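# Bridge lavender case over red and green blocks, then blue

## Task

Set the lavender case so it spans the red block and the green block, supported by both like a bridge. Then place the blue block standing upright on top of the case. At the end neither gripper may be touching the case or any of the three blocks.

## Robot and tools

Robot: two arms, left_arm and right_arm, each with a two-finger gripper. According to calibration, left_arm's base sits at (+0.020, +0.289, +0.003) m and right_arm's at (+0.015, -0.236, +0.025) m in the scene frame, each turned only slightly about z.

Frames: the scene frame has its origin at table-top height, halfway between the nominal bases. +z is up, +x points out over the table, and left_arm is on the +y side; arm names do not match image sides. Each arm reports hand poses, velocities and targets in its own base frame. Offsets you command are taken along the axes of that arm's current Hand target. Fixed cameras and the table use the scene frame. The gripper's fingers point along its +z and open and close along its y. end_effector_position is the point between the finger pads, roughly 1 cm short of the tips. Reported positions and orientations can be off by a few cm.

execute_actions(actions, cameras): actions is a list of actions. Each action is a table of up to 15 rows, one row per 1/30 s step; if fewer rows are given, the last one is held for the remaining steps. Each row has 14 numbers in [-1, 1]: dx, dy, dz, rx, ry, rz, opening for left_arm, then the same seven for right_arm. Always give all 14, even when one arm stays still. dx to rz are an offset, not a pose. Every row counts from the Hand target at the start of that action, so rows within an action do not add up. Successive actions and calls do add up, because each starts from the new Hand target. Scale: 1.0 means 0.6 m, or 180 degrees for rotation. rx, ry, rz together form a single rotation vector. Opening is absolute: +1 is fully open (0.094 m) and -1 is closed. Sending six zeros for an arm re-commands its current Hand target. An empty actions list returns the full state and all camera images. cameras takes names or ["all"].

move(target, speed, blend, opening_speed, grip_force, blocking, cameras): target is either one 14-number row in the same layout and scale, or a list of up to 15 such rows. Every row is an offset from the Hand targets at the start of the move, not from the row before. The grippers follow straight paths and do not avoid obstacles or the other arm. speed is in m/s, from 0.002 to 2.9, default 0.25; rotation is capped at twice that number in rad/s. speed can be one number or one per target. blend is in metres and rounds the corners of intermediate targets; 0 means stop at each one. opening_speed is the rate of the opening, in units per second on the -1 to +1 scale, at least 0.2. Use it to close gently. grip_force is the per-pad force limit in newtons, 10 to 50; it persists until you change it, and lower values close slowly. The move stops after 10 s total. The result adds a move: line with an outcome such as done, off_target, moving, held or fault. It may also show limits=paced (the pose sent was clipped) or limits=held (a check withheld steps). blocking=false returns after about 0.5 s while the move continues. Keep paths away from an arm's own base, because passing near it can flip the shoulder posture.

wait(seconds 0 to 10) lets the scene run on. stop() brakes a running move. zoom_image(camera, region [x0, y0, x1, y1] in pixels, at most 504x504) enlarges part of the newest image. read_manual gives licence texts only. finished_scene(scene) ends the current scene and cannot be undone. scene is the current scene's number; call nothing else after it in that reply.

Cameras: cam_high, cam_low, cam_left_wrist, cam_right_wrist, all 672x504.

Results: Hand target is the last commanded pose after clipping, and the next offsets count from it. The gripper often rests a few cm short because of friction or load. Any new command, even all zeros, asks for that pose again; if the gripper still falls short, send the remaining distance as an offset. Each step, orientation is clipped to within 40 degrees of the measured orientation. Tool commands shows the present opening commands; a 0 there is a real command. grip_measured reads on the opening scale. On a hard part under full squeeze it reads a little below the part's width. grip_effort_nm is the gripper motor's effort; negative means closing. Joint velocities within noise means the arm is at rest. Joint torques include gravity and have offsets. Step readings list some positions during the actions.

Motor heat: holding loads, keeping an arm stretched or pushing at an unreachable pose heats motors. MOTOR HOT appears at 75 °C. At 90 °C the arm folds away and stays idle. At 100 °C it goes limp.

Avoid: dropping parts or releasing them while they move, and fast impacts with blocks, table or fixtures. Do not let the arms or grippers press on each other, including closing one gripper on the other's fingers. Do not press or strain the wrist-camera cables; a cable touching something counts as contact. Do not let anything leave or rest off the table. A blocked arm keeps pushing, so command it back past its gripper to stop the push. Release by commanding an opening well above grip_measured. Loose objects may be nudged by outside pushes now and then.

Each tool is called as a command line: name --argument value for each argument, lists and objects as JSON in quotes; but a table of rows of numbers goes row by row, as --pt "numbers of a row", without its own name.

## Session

execute_actions --actions '[]' --cameras '["cam_high", "cam_low"]'

zoom_image --camera "cam_high" --region '[200, 240, 540, 440]'

Scene clock: 0.00 s.
left_arm: end_effector_position=(+0.4045, +0.0365, +0.1100) grip_measured=+1.000 grip_effort_nm=n/a end_effector_quat_wxyz=(+0.602, -0.064, +0.795, +0.040) | right_arm: end_effector_position=(+0.4092, -0.0025, +0.1088) grip_measured=+1.000 grip_effort_nm=n/a end_effector_quat_wxyz=(+0.576, -0.012, +0.818, +0.002)
Joint positions: left_arm=[0.044 1.56 0.377 0.905 -0.099 -0.041 0.094] | right_arm=[-0.027 1.518 0.432 0.742 -0.043 -0.028 0.094]
Joint velocities: within noise
Joint torques (N m): no reading
Motor temperatures (°C): left_arm=[24 29 33 28 26 25 24] | right_arm=[24 29 30 28 24 25 23]
Heat: left arm: 33 °C; right arm: 30 °C.
Hand target: left_arm +0.4051, +0.0379, +0.1119; +0.602, -0.066, +0.794, +0.043 | right_arm +0.4121, -0.0025, +0.1170; +0.587, -0.012, +0.810, +0.002
Tool commands: left_gripper/opening=+1.0 right_gripper/opening=+1.0
Images, in order (width x height): cam_high 672x504, cam_low 672x504.

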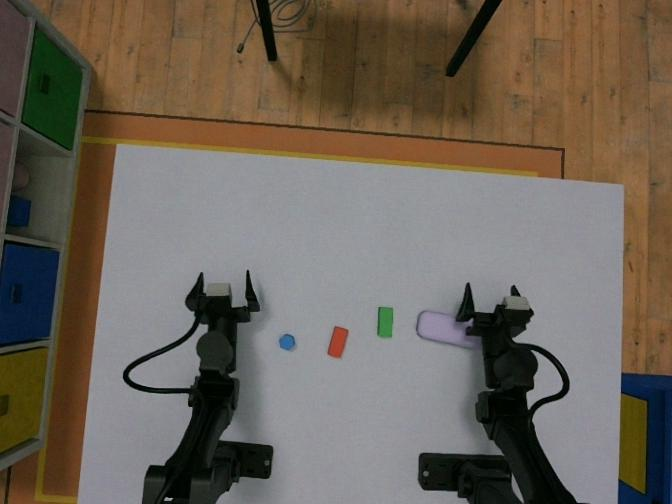

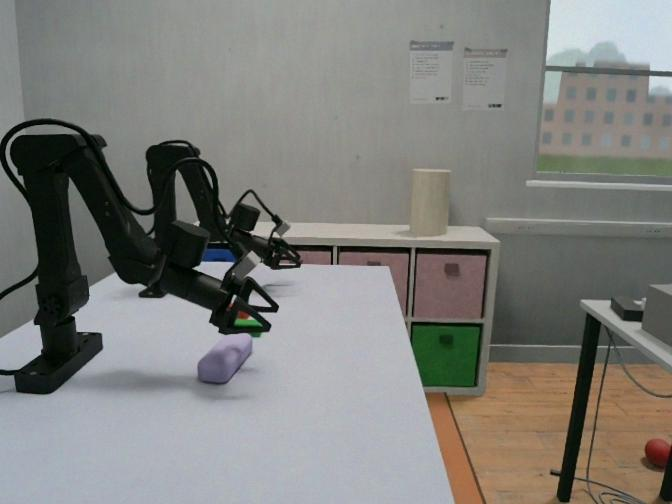

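Scaled by 1.482 from the camera's 672x504 image, which has a finer 960x720 frame.

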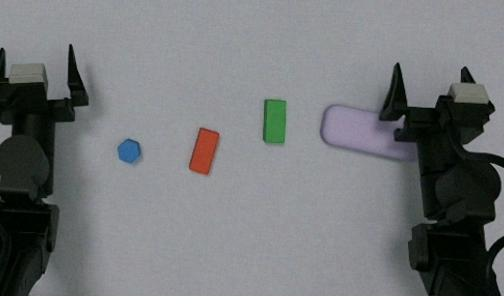

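move --target '[0.1208,-0.2123,-0.2562,0.0383,0.3924,0.0381,1,0.0778,0.0898,-0.1492,0.321,0.2928,0.4636,1]' --speed 0.4 --cameras '["cam_left_wrist","cam_right_wrist"]'

Scene clock: 12.80 s.
left_arm: end_effector_position=(+0.2586, -0.1126, +0.0826) grip_measured=+1.000 grip_effort_nm=0.01 end_effector_quat_wxyz=(+0.037, +0.002, +0.999, -0.017) | right_arm: end_effector_position=(+0.3085, +0.0489, +0.0975) grip_measured=+1.000 grip_effort_nm=-0.01 end_effector_quat_wxyz=(+0.014, +0.733, +0.680, +0.014)
Joint positions: left_arm=[-0.413 1.55 1.109 -1.048 0.001 -0.409 0.094] | right_arm=[0.158 1.695 1.325 -1.162 0.007 1.803 0.094]
Joint torques (N m): left_arm=[-0.51 -4.1 8.24 0.09 -0.07 -0.1] | right_arm=[-0.28 -5.35 9.66 0.24 -0.09 0.11]
Heat: left arm: 34 °C; right arm: 31 °C.
Hand target: left_arm +0.2596, -0.1145, +0.0851; +0.032, +0.000, +0.999, -0.014 | right_arm +0.3113, +0.0490, +0.0999; +0.009, +0.738, +0.674, +0.013
Off the commanded pose: left_arm 0.003 m, 1 deg | right_arm 0.004 m, 1 deg.
move: done
Images, in order (width x height): cam_left_wrist 672x504, cam_right_wrist 672x504.

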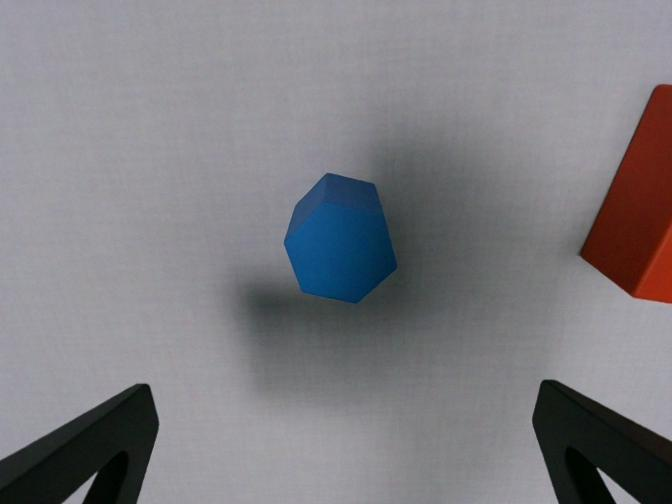

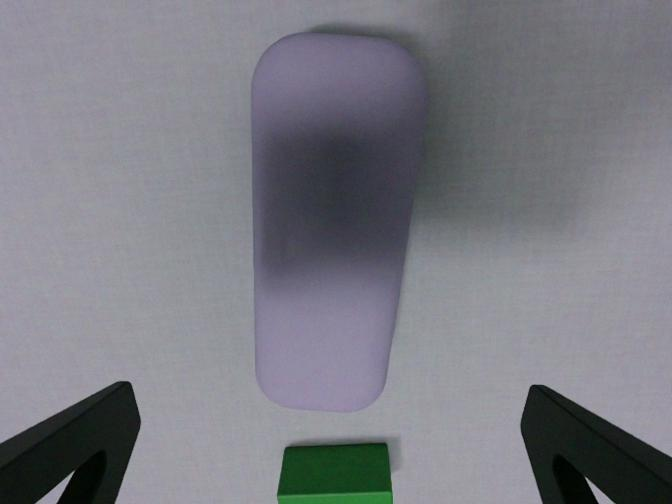

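move --pt "-0.0312 -0.0033 0.033 0 0 -0.099 1 0.0033 0.005 0.075 0 0 0.012 1" --pt "-0.0312 -0.0033 0.127 0 0 -0.099 -0.6 0.0033 0.005 0.168 0 0 0.012 0.1" --pt "-0.0312 -0.0033 0.077 0 0 -0.099 -0.6 0.0033 0.005 0.067 0 0 0.012 0.1" --pt "-0.0312 0.08 -0.0167 0 0 -0.099 -0.6 0.3307 -0.0598 0.0372 0.0017 0.0054 -0.1843 0.1" --speed '[0.25,0.15,0.2,0.25]' --blend '[0.01,0,0.02,0]' --opening_speed 0.9 --cameras '["all"]'

zoom_image --camera "cam_low" --region '[160, 240, 300, 360]'

zoom_image --camera "cam_high" --region '[280, 270, 440, 390]'

Scene clock: 39.83 s.
left_arm: end_effector_position=(+0.2748, -0.0680, +0.0824) grip_measured=-0.355 grip_effort_nm=-1.03 end_effector_quat_wxyz=(+0.017, -0.156, +0.987, -0.016) | right_arm: end_effector_position=(+0.2909, +0.2488, +0.0766) grip_measured=+0.326 grip_effort_nm=-1.03 end_effector_quat_wxyz=(+0.005, +0.514, +0.858, +0.017)
Joint positions: left_arm=[-0.236 1.59 1.151 -1.088 0.016 -0.55 0.03] | right_arm=[0.704 1.976 1.599 -1.158 -0.001 1.784 0.062]
Joint torques (N m): left_arm=[0.51 -7.27 8.12 0.02 -0.05 0.09] | right_arm=[-0.14 -7.5 9.94 0.27 -0.01 0]
Heat: left arm: 35 °C; right arm: 33 °C.
Hand target: left_arm +0.2777, -0.0662, +0.0950; +0.030, -0.155, +0.987, -0.019 | right_arm +0.2944, +0.2499, +0.0778; +0.004, +0.515, +0.857, +0.014
Off the commanded pose: left_arm 0.013 m, 1 deg | right_arm 0.004 m, 0 deg.
move: off_target (left_arm)

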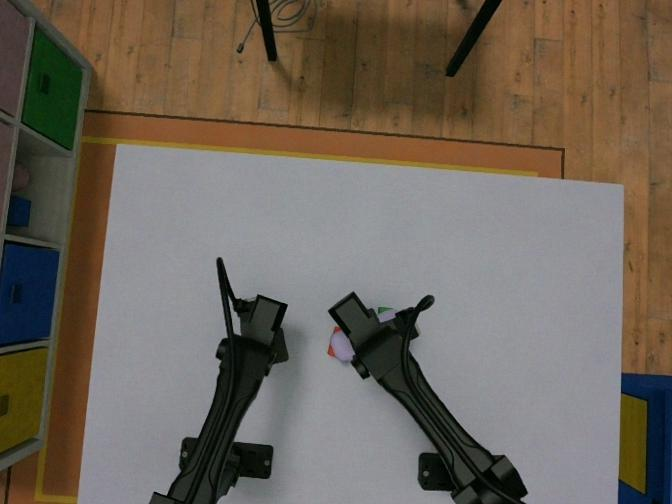

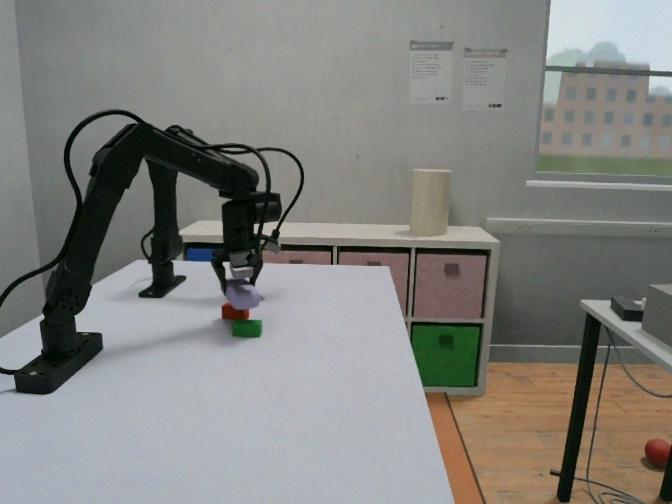

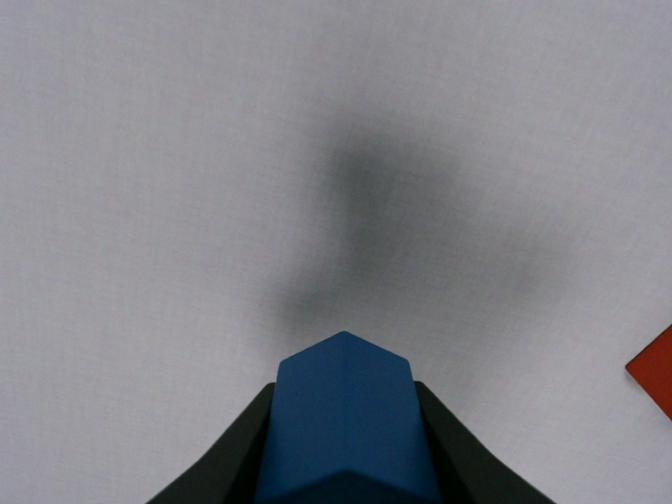

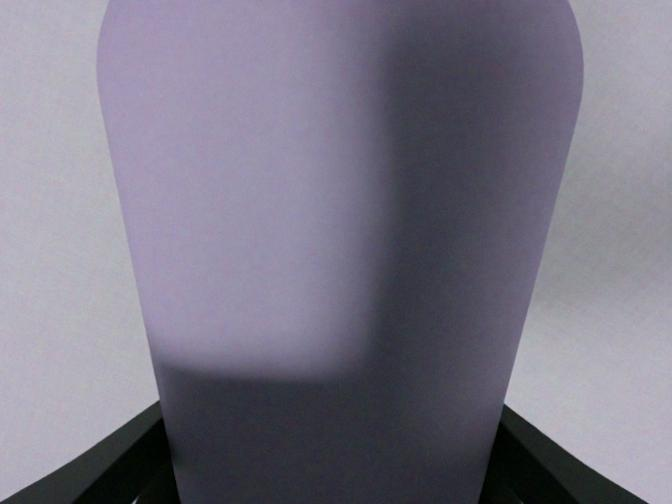

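Scaled by 3.600 from the camera's 672x504 image, which has a finer 960x720 frame.

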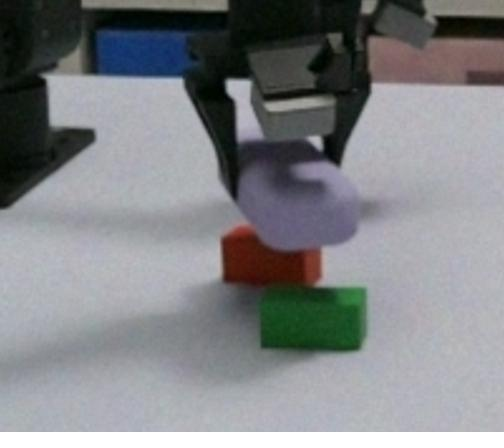

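Scaled by 3.150 from the camera's 672x504 image, which has a finer 960x720 frame.

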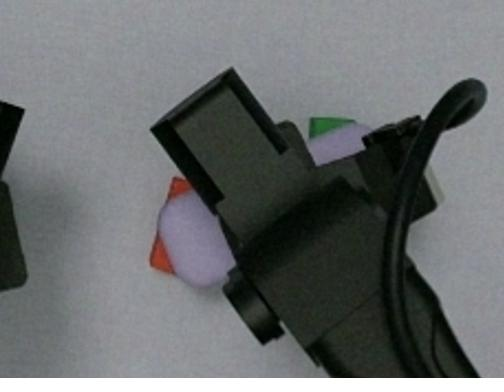

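move --pt "0 0 0 0 0 0 -0.6 -0.0027 -0.0115 0.0747 0 0 0 0.1" --pt "0 0 0 0 0 0 -0.6 -0.0027 -0.0115 0.0657 0 0 0 0.9" --pt "0 0 0 0 0 0 -0.6 0.0008 0.0029 -0.1033 0 0 0 0.9" --pt "0.0602 -0.3302 -0.0462 0.0052 0.0048 0.1073 -0.6 -0.4658 -0.2513 -0.1977 0 0 0 0.9" --speed '[0.09,0.1,0.2,0.3]' --blend '[0,0,0.03,0]' --opening_speed 0.9 --cameras '["all"]'

zoom_image --camera "cam_low" --region '[160, 220, 300, 360]'

zoom_image --camera "cam_high" --region '[300, 270, 460, 390]'

Scene clock: 58.80 s.
left_arm: end_effector_position=(+0.2997, -0.2675, +0.1323) grip_measured=-0.355 grip_effort_nm=-1.03 end_effector_quat_wxyz=(+0.031, +0.020, +0.999, -0.036) | right_arm: end_effector_position=(+0.2871, -0.0725, +0.1872) grip_measured=+0.898 grip_effort_nm=0.09 end_effector_quat_wxyz=(+0.008, +0.520, +0.854, +0.009)
Joint positions: left_arm=[-0.724 1.989 1.836 -1.325 0.015 -0.685 0.03] | right_arm=[-0.259 1.666 1.651 -1.535 -0.014 0.834 0.089]
Joint velocities: left_arm=[-0.027 0.007 0.002 -0.007 -0.066 -0.168 0] | right_arm=[within noise]
Joint torques (N m): left_arm=[0.1 -7.19 8.43 0.09 -0.17 -0.11] | right_arm=[0.54 -5.24 9.37 0.23 -0.13 -0.05]
Heat: left arm: 36 °C; right arm: 33 °C.
Hand target: left_arm +0.3019, -0.2650, +0.1300; +0.026, +0.013, +0.999, -0.023 | right_arm +0.2897, -0.0698, +0.1901; +0.004, +0.515, +0.857, +0.014
Off the commanded pose: left_arm 0.004 m, 2 deg | right_arm 0.005 m, 1 deg.
move: done

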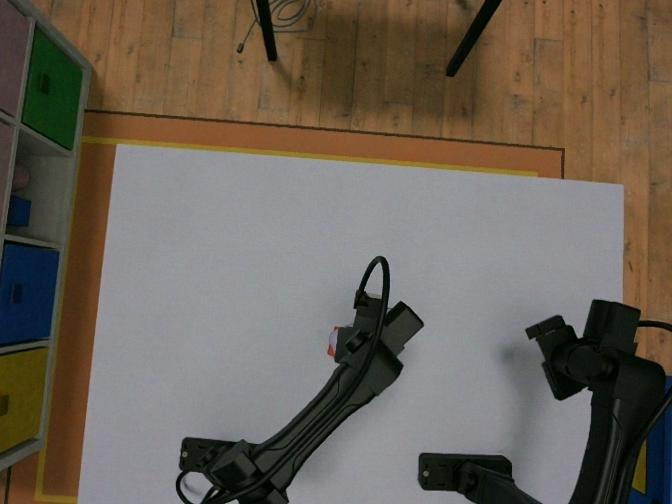

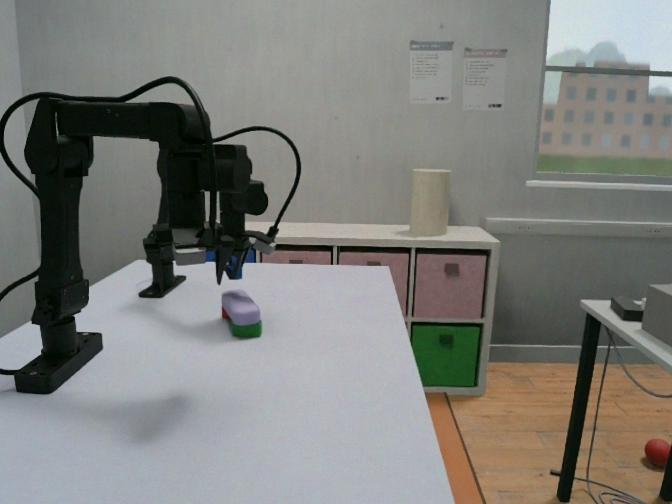

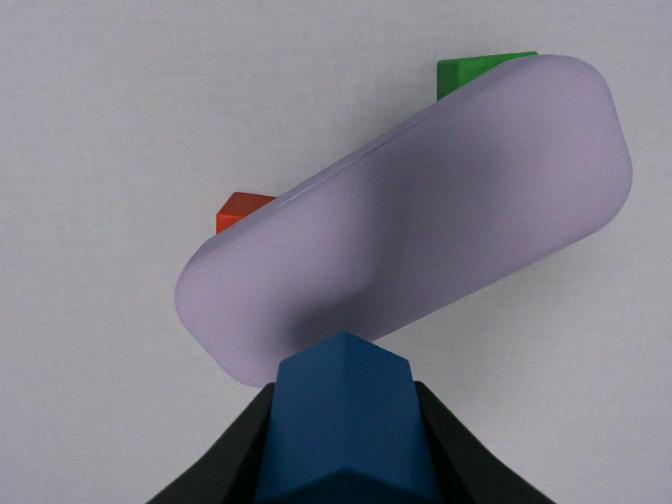

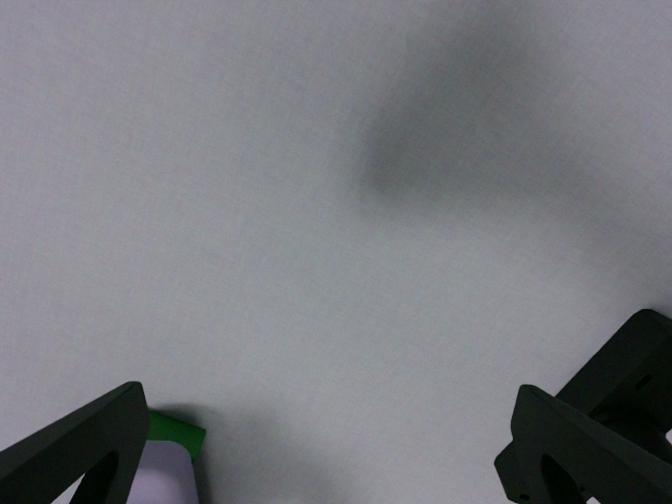

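Scaled by 3.600 from the camera's 672x504 image, which has a finer 960x720 frame.

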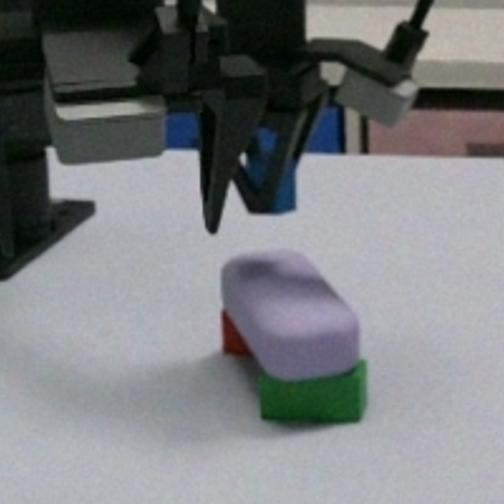

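Scaled by 3.150 from the camera's 672x504 image, which has a finer 960x720 frame.

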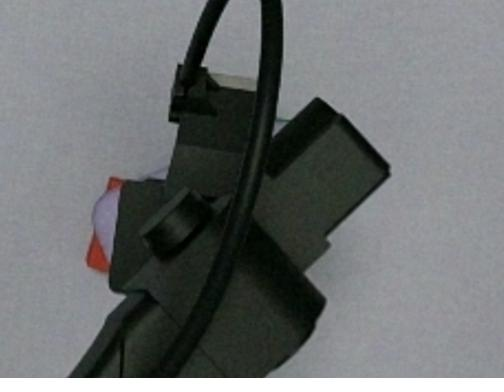

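move --target '[-0.0267,-0.024,0.0442,0,0,0,-0.6,0,0,0,0,0,0,0.9]' --speed 0.15 --cameras '["cam_low","cam_left_wrist","cam_high"]'

zoom_image --camera "cam_low" --region '[190, 250, 290, 350]'

Scene clock: 76.43 s.
left_arm: end_effector_position=(+0.3117, -0.2781, +0.1061) grip_measured=-0.355 grip_effort_nm=-1.03 end_effector_quat_wxyz=(+0.018, +0.019, +0.999, -0.025) | right_arm: end_effector_position=(+0.2870, -0.0725, +0.1872) grip_measured=+0.898 grip_effort_nm=0.09 end_effector_quat_wxyz=(+0.008, +0.519, +0.855, +0.009)
Joint positions: left_arm=[-0.724 2.09 1.883 -1.304 0.015 -0.687 0.03] | right_arm=[-0.259 1.666 1.651 -1.535 -0.014 0.833 0.089]
Joint torques (N m): left_arm=[-0.05 -8.2 8.29 0.34 -0.18 -0.12] | right_arm=[0.54 -5.19 9.35 0.24 -0.12 -0.05]
Motor temperatures (°C): left_arm=[24 32 38 28 26 25 26] | right_arm=[23 31 34 28 24 25 24]
Heat: left arm: 38 °C; right arm: 34 °C.
Hand target: left_arm +0.3189, -0.2810, +0.1051; +0.026, +0.013, +0.999, -0.023 | right_arm +0.2897, -0.0698, +0.1901; +0.004, +0.515, +0.857, +0.014
Off the commanded pose: left_arm 0.008 m, 1 deg | right_arm 0.005 m, 1 deg.
move: done
Images, in order (width x height): cam_high 672x504, cam_low 672x504, cam_left_wrist 672x504.

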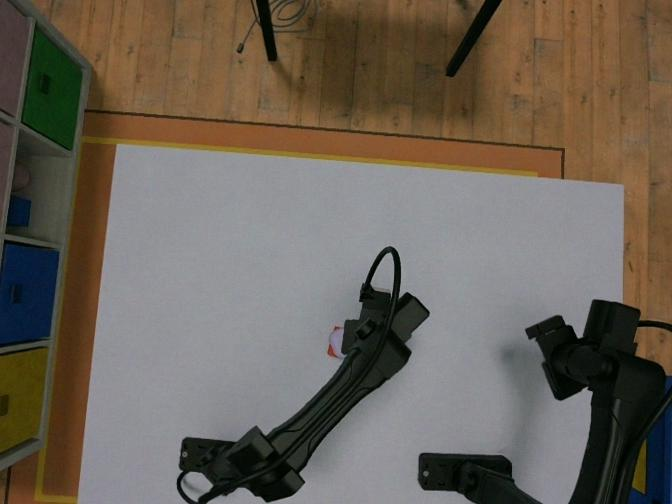

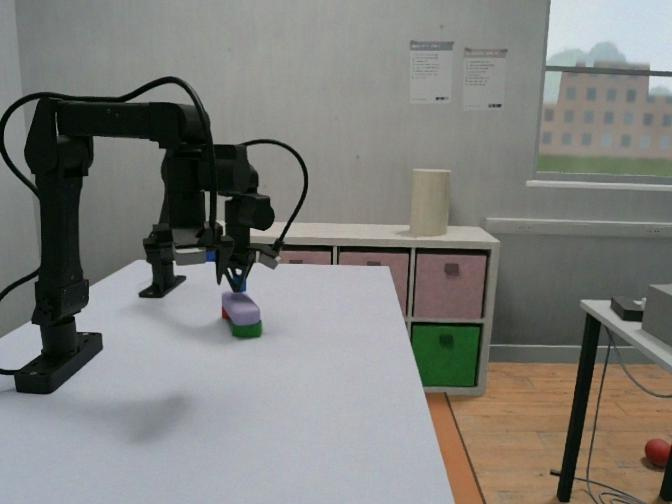

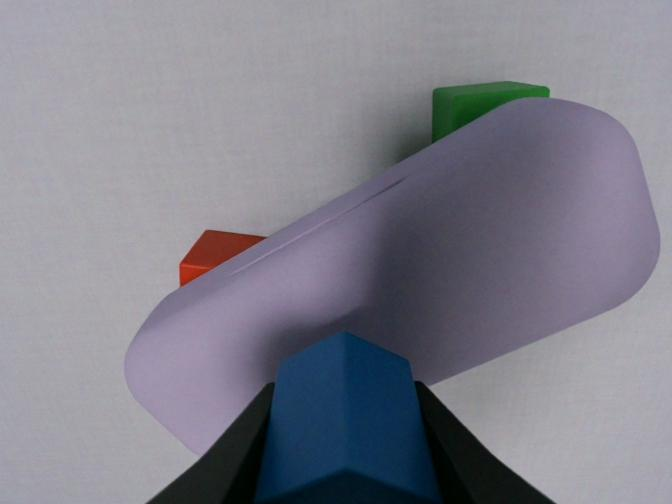

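Scaled by 5.040 from the camera's 672x504 image, which has a finer 960x720 frame.

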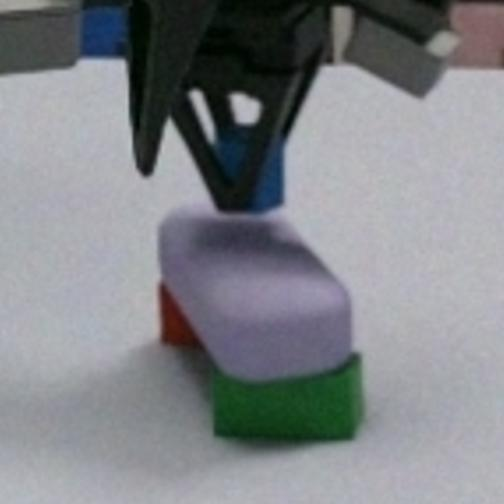

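move --pt "0 -0.01 0.022 0 0 0 -0.6 0 0 0 0 0 0 0.9" --pt "0 -0.01 0.0372 0 0 0 -0.6 0 0 0 0 0 0 0.9" --speed '[0.1,0.05]' --blend '[0.004,0]' --cameras '["cam_low","cam_left_wrist"]'

zoom_image --camera "cam_low" --region '[190, 250, 290, 350]'

Scene clock: 82.70 s.
left_arm: end_effector_position=(+0.3216, -0.2895, +0.0974) grip_measured=-0.355 grip_effort_nm=-1.02 end_effector_quat_wxyz=(+0.034, +0.016, +0.999, -0.039) | right_arm: end_effector_position=(+0.2870, -0.0725, +0.1872) grip_measured=+0.898 grip_effort_nm=0.09 end_effector_quat_wxyz=(+0.008, +0.519, +0.855, +0.009)
Joint positions: left_arm=[-0.729 2.108 1.873 -1.233 0.015 -0.698 0.03] | right_arm=[-0.259 1.666 1.651 -1.535 -0.014 0.833 0.089]
Joint torques (N m): left_arm=[-0.61 -7.99 5 0.47 -0.18 -0.11] | right_arm=[0.53 -5.22 9.39 0.22 -0.13 -0.06]
Heat: left arm: 37 °C; right arm: 34 °C.
Hand target: left_arm +0.3198, -0.2881, +0.0829; +0.026, +0.013, +0.999, -0.023 | right_arm +0.2897, -0.0698, +0.1901; +0.004, +0.515, +0.857, +0.014
Off the commanded pose: left_arm 0.014 m, 2 deg | right_arm 0.005 m, 1 deg.
move: off_target (left_arm)
Images, in order (width x height): cam_low 672x504, cam_left_wrist 672x504.

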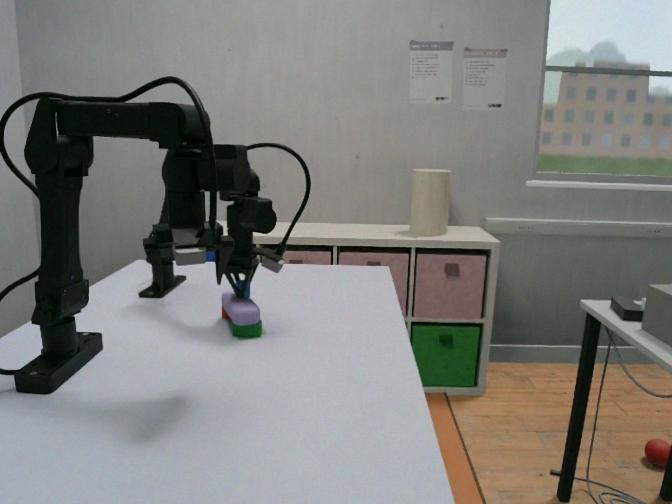

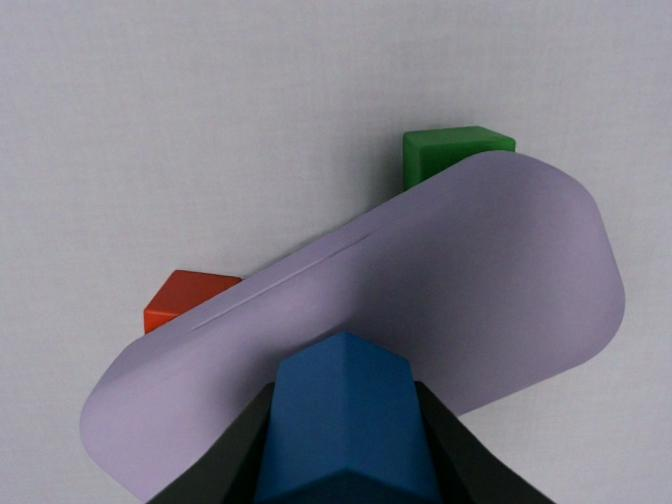

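Scaled by 5.040 from the camera's 672x504 image, which has a finer 960x720 frame.

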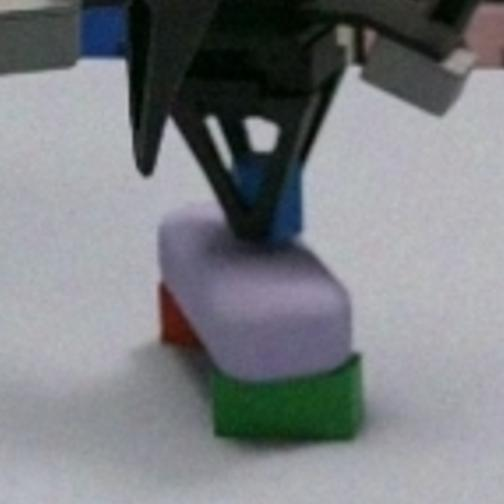

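move --target '[-0.004,0,0.012,0,0,0,-0.6,0,0,0,0,0,0,0.9]' --speed 0.05 --cameras '["cam_left_wrist"]'

Scene clock: 85.73 s.
left_arm: end_effector_position=(+0.3230, -0.2907, +0.0917) grip_measured=-0.355 grip_effort_nm=-1.03 end_effector_quat_wxyz=(+0.033, +0.016, +0.999, -0.039) | right_arm: end_effector_position=(+0.2870, -0.0725, +0.1872) grip_measured=+0.898 grip_effort_nm=0.09 end_effector_quat_wxyz=(+0.008, +0.519, +0.855, +0.009)
Joint positions: left_arm=[-0.729 2.117 1.864 -1.217 0.015 -0.698 0.03] | right_arm=[-0.259 1.666 1.651 -1.535 -0.014 0.833 0.089]
Joint torques (N m): left_arm=[-0.29 -7.88 4.9 0.51 -0.17 -0.07] | right_arm=[0.53 -5.23 9.46 0.24 -0.14 -0.05]
Heat: left arm: 37 °C; right arm: 34 °C.
Hand target: left_arm +0.3226, -0.2885, +0.0759; +0.026, +0.013, +0.999, -0.023 | right_arm +0.2897, -0.0698, +0.1901; +0.004, +0.515, +0.857, +0.014
Off the commanded pose: left_arm 0.016 m, 2 deg | right_arm 0.005 m, 1 deg.
move: off_target (left_arm)
Images, in order (width x height): cam_left_wrist 672x504.

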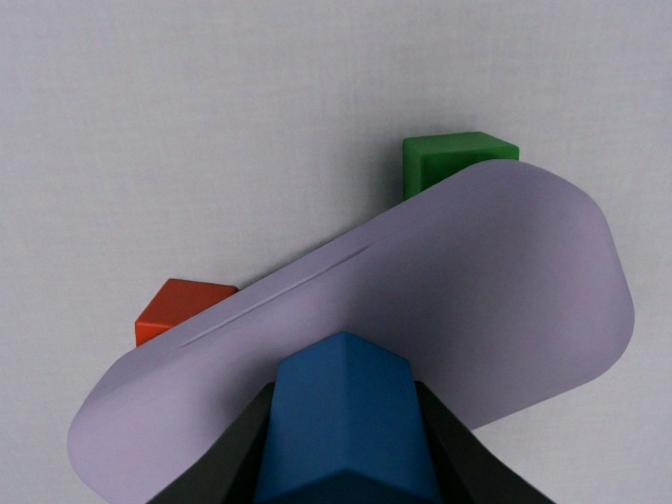

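move --target '[0.001,0.006,0.0125,0,0,0,-0.6,0,0,0,0,0,0,0.9]' --speed 0.05 --cameras '["cam_low"]'

zoom_image --camera "cam_low" --region '[190, 250, 290, 350]'

Scene clock: 89.00 s.
left_arm: end_effector_position=(+0.3229, -0.2904, +0.0901) grip_measured=-0.355 grip_effort_nm=-1.02 end_effector_quat_wxyz=(+0.036, +0.016, +0.998, -0.040) | right_arm: end_effector_position=(+0.2870, -0.0725, +0.1872) grip_measured=+0.898 grip_effort_nm=0.09 end_effector_quat_wxyz=(+0.008, +0.519, +0.855, +0.009)
Joint positions: left_arm=[-0.729 2.111 1.848 -1.202 0.014 -0.698 0.03] | right_arm=[-0.259 1.666 1.651 -1.535 -0.014 0.833 0.089]
Joint torques (N m): left_arm=[0.18 -7.99 2.82 0.73 -0.16 -0.01] | right_arm=[0.47 -5.23 9.42 0.24 -0.13 -0.05]
Heat: left arm: 37 °C; right arm: 34 °C.
Hand target: left_arm +0.3225, -0.2853, +0.0683; +0.026, +0.013, +0.999, -0.023 | right_arm +0.2897, -0.0698, +0.1901; +0.004, +0.515, +0.857, +0.014
Off the commanded pose: left_arm 0.023 m, 2 deg | right_arm 0.005 m, 1 deg.
move: off_target (left_arm)
Images, in order (width x height): cam_low 672x504.

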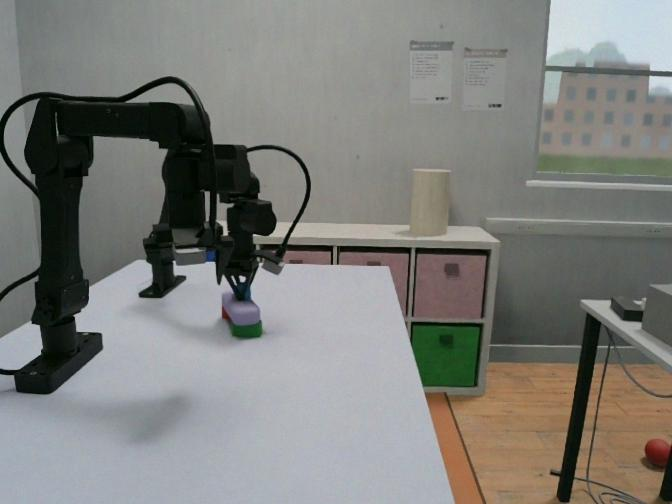

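Scaled by 5.040 from the camera's 672x504 image, which has a finer 960x720 frame.

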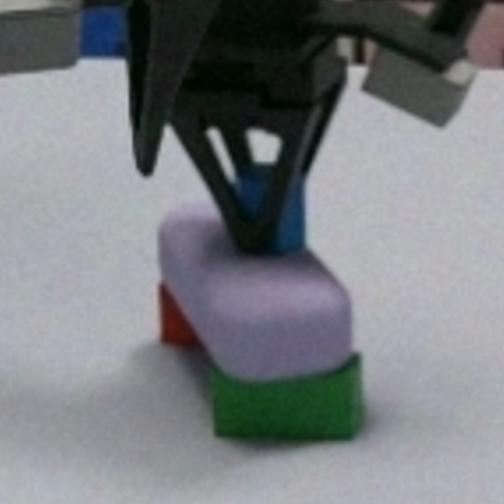

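move --pt "0 -0.0085 -0.023 0 0 0 -0.6 0 0 0 0 0 0 0.9" --pt "0 -0.0085 -0.023 0 0 0 0.2 0 0 0 0 0 0 0.9" --pt "0 -0.0085 -0.15 0 0 0 0.2 0 0 0 0 0 0 0.9" --speed '[0.05,0.1,0.15]' --opening_speed 0.7 --cameras '["cam_low","cam_left_wrist"]'

zoom_image --camera "cam_low" --region '[190, 250, 290, 350]'

Scene clock: 97.87 s.
left_arm: end_effector_position=(+0.3191, -0.2878, +0.1630) grip_measured=+0.197 grip_effort_nm=0.15 end_effector_quat_wxyz=(+0.034, +0.017, +0.999, -0.038) | right_arm: end_effector_position=(+0.2870, -0.0725, +0.1872) grip_measured=+0.898 grip_effort_nm=0.09 end_effector_quat_wxyz=(+0.008, +0.519, +0.855, +0.009)
Joint positions: left_arm=[-0.73 2.143 2.191 -1.518 0.013 -0.698 0.056] | right_arm=[-0.259 1.666 1.651 -1.535 -0.014 0.833 0.089]
Joint torques (N m): left_arm=[-0.49 -8.23 7.6 0.1 -0.16 -0.11] | right_arm=[0.51 -5.22 9.37 0.24 -0.13 -0.04]
Heat: left arm: 36 °C; right arm: 34 °C.
Hand target: left_arm +0.3177, -0.2861, +0.1582; +0.026, +0.013, +0.999, -0.023 | right_arm +0.2897, -0.0698, +0.1901; +0.004, +0.515, +0.857, +0.014
Off the commanded pose: left_arm 0.005 m, 2 deg | right_arm 0.005 m, 1 deg.
move: done
Images, in order (width x height): cam_low 672x504, cam_left_wrist 672x504.

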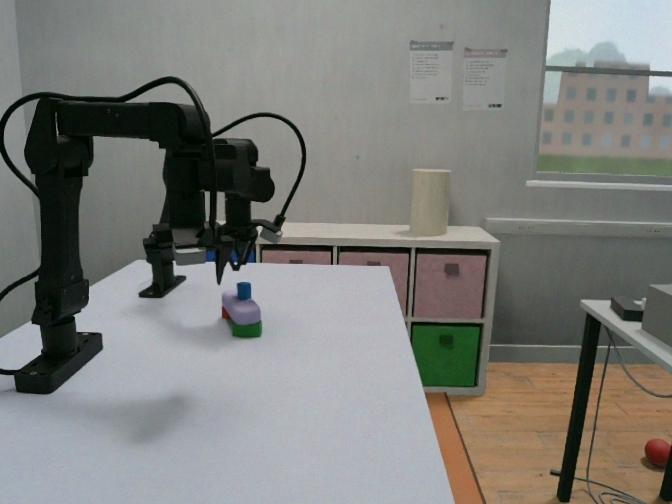

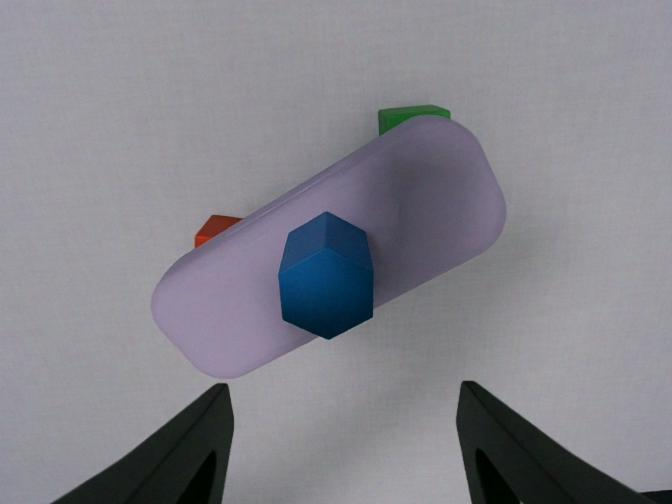

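Scaled by 5.040 from the camera's 672x504 image, which has a finer 960x720 frame.

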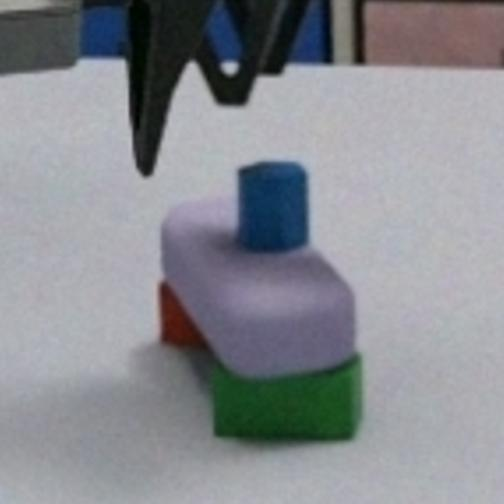

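finished_scene --scene 2

The scene is finished: the task was done.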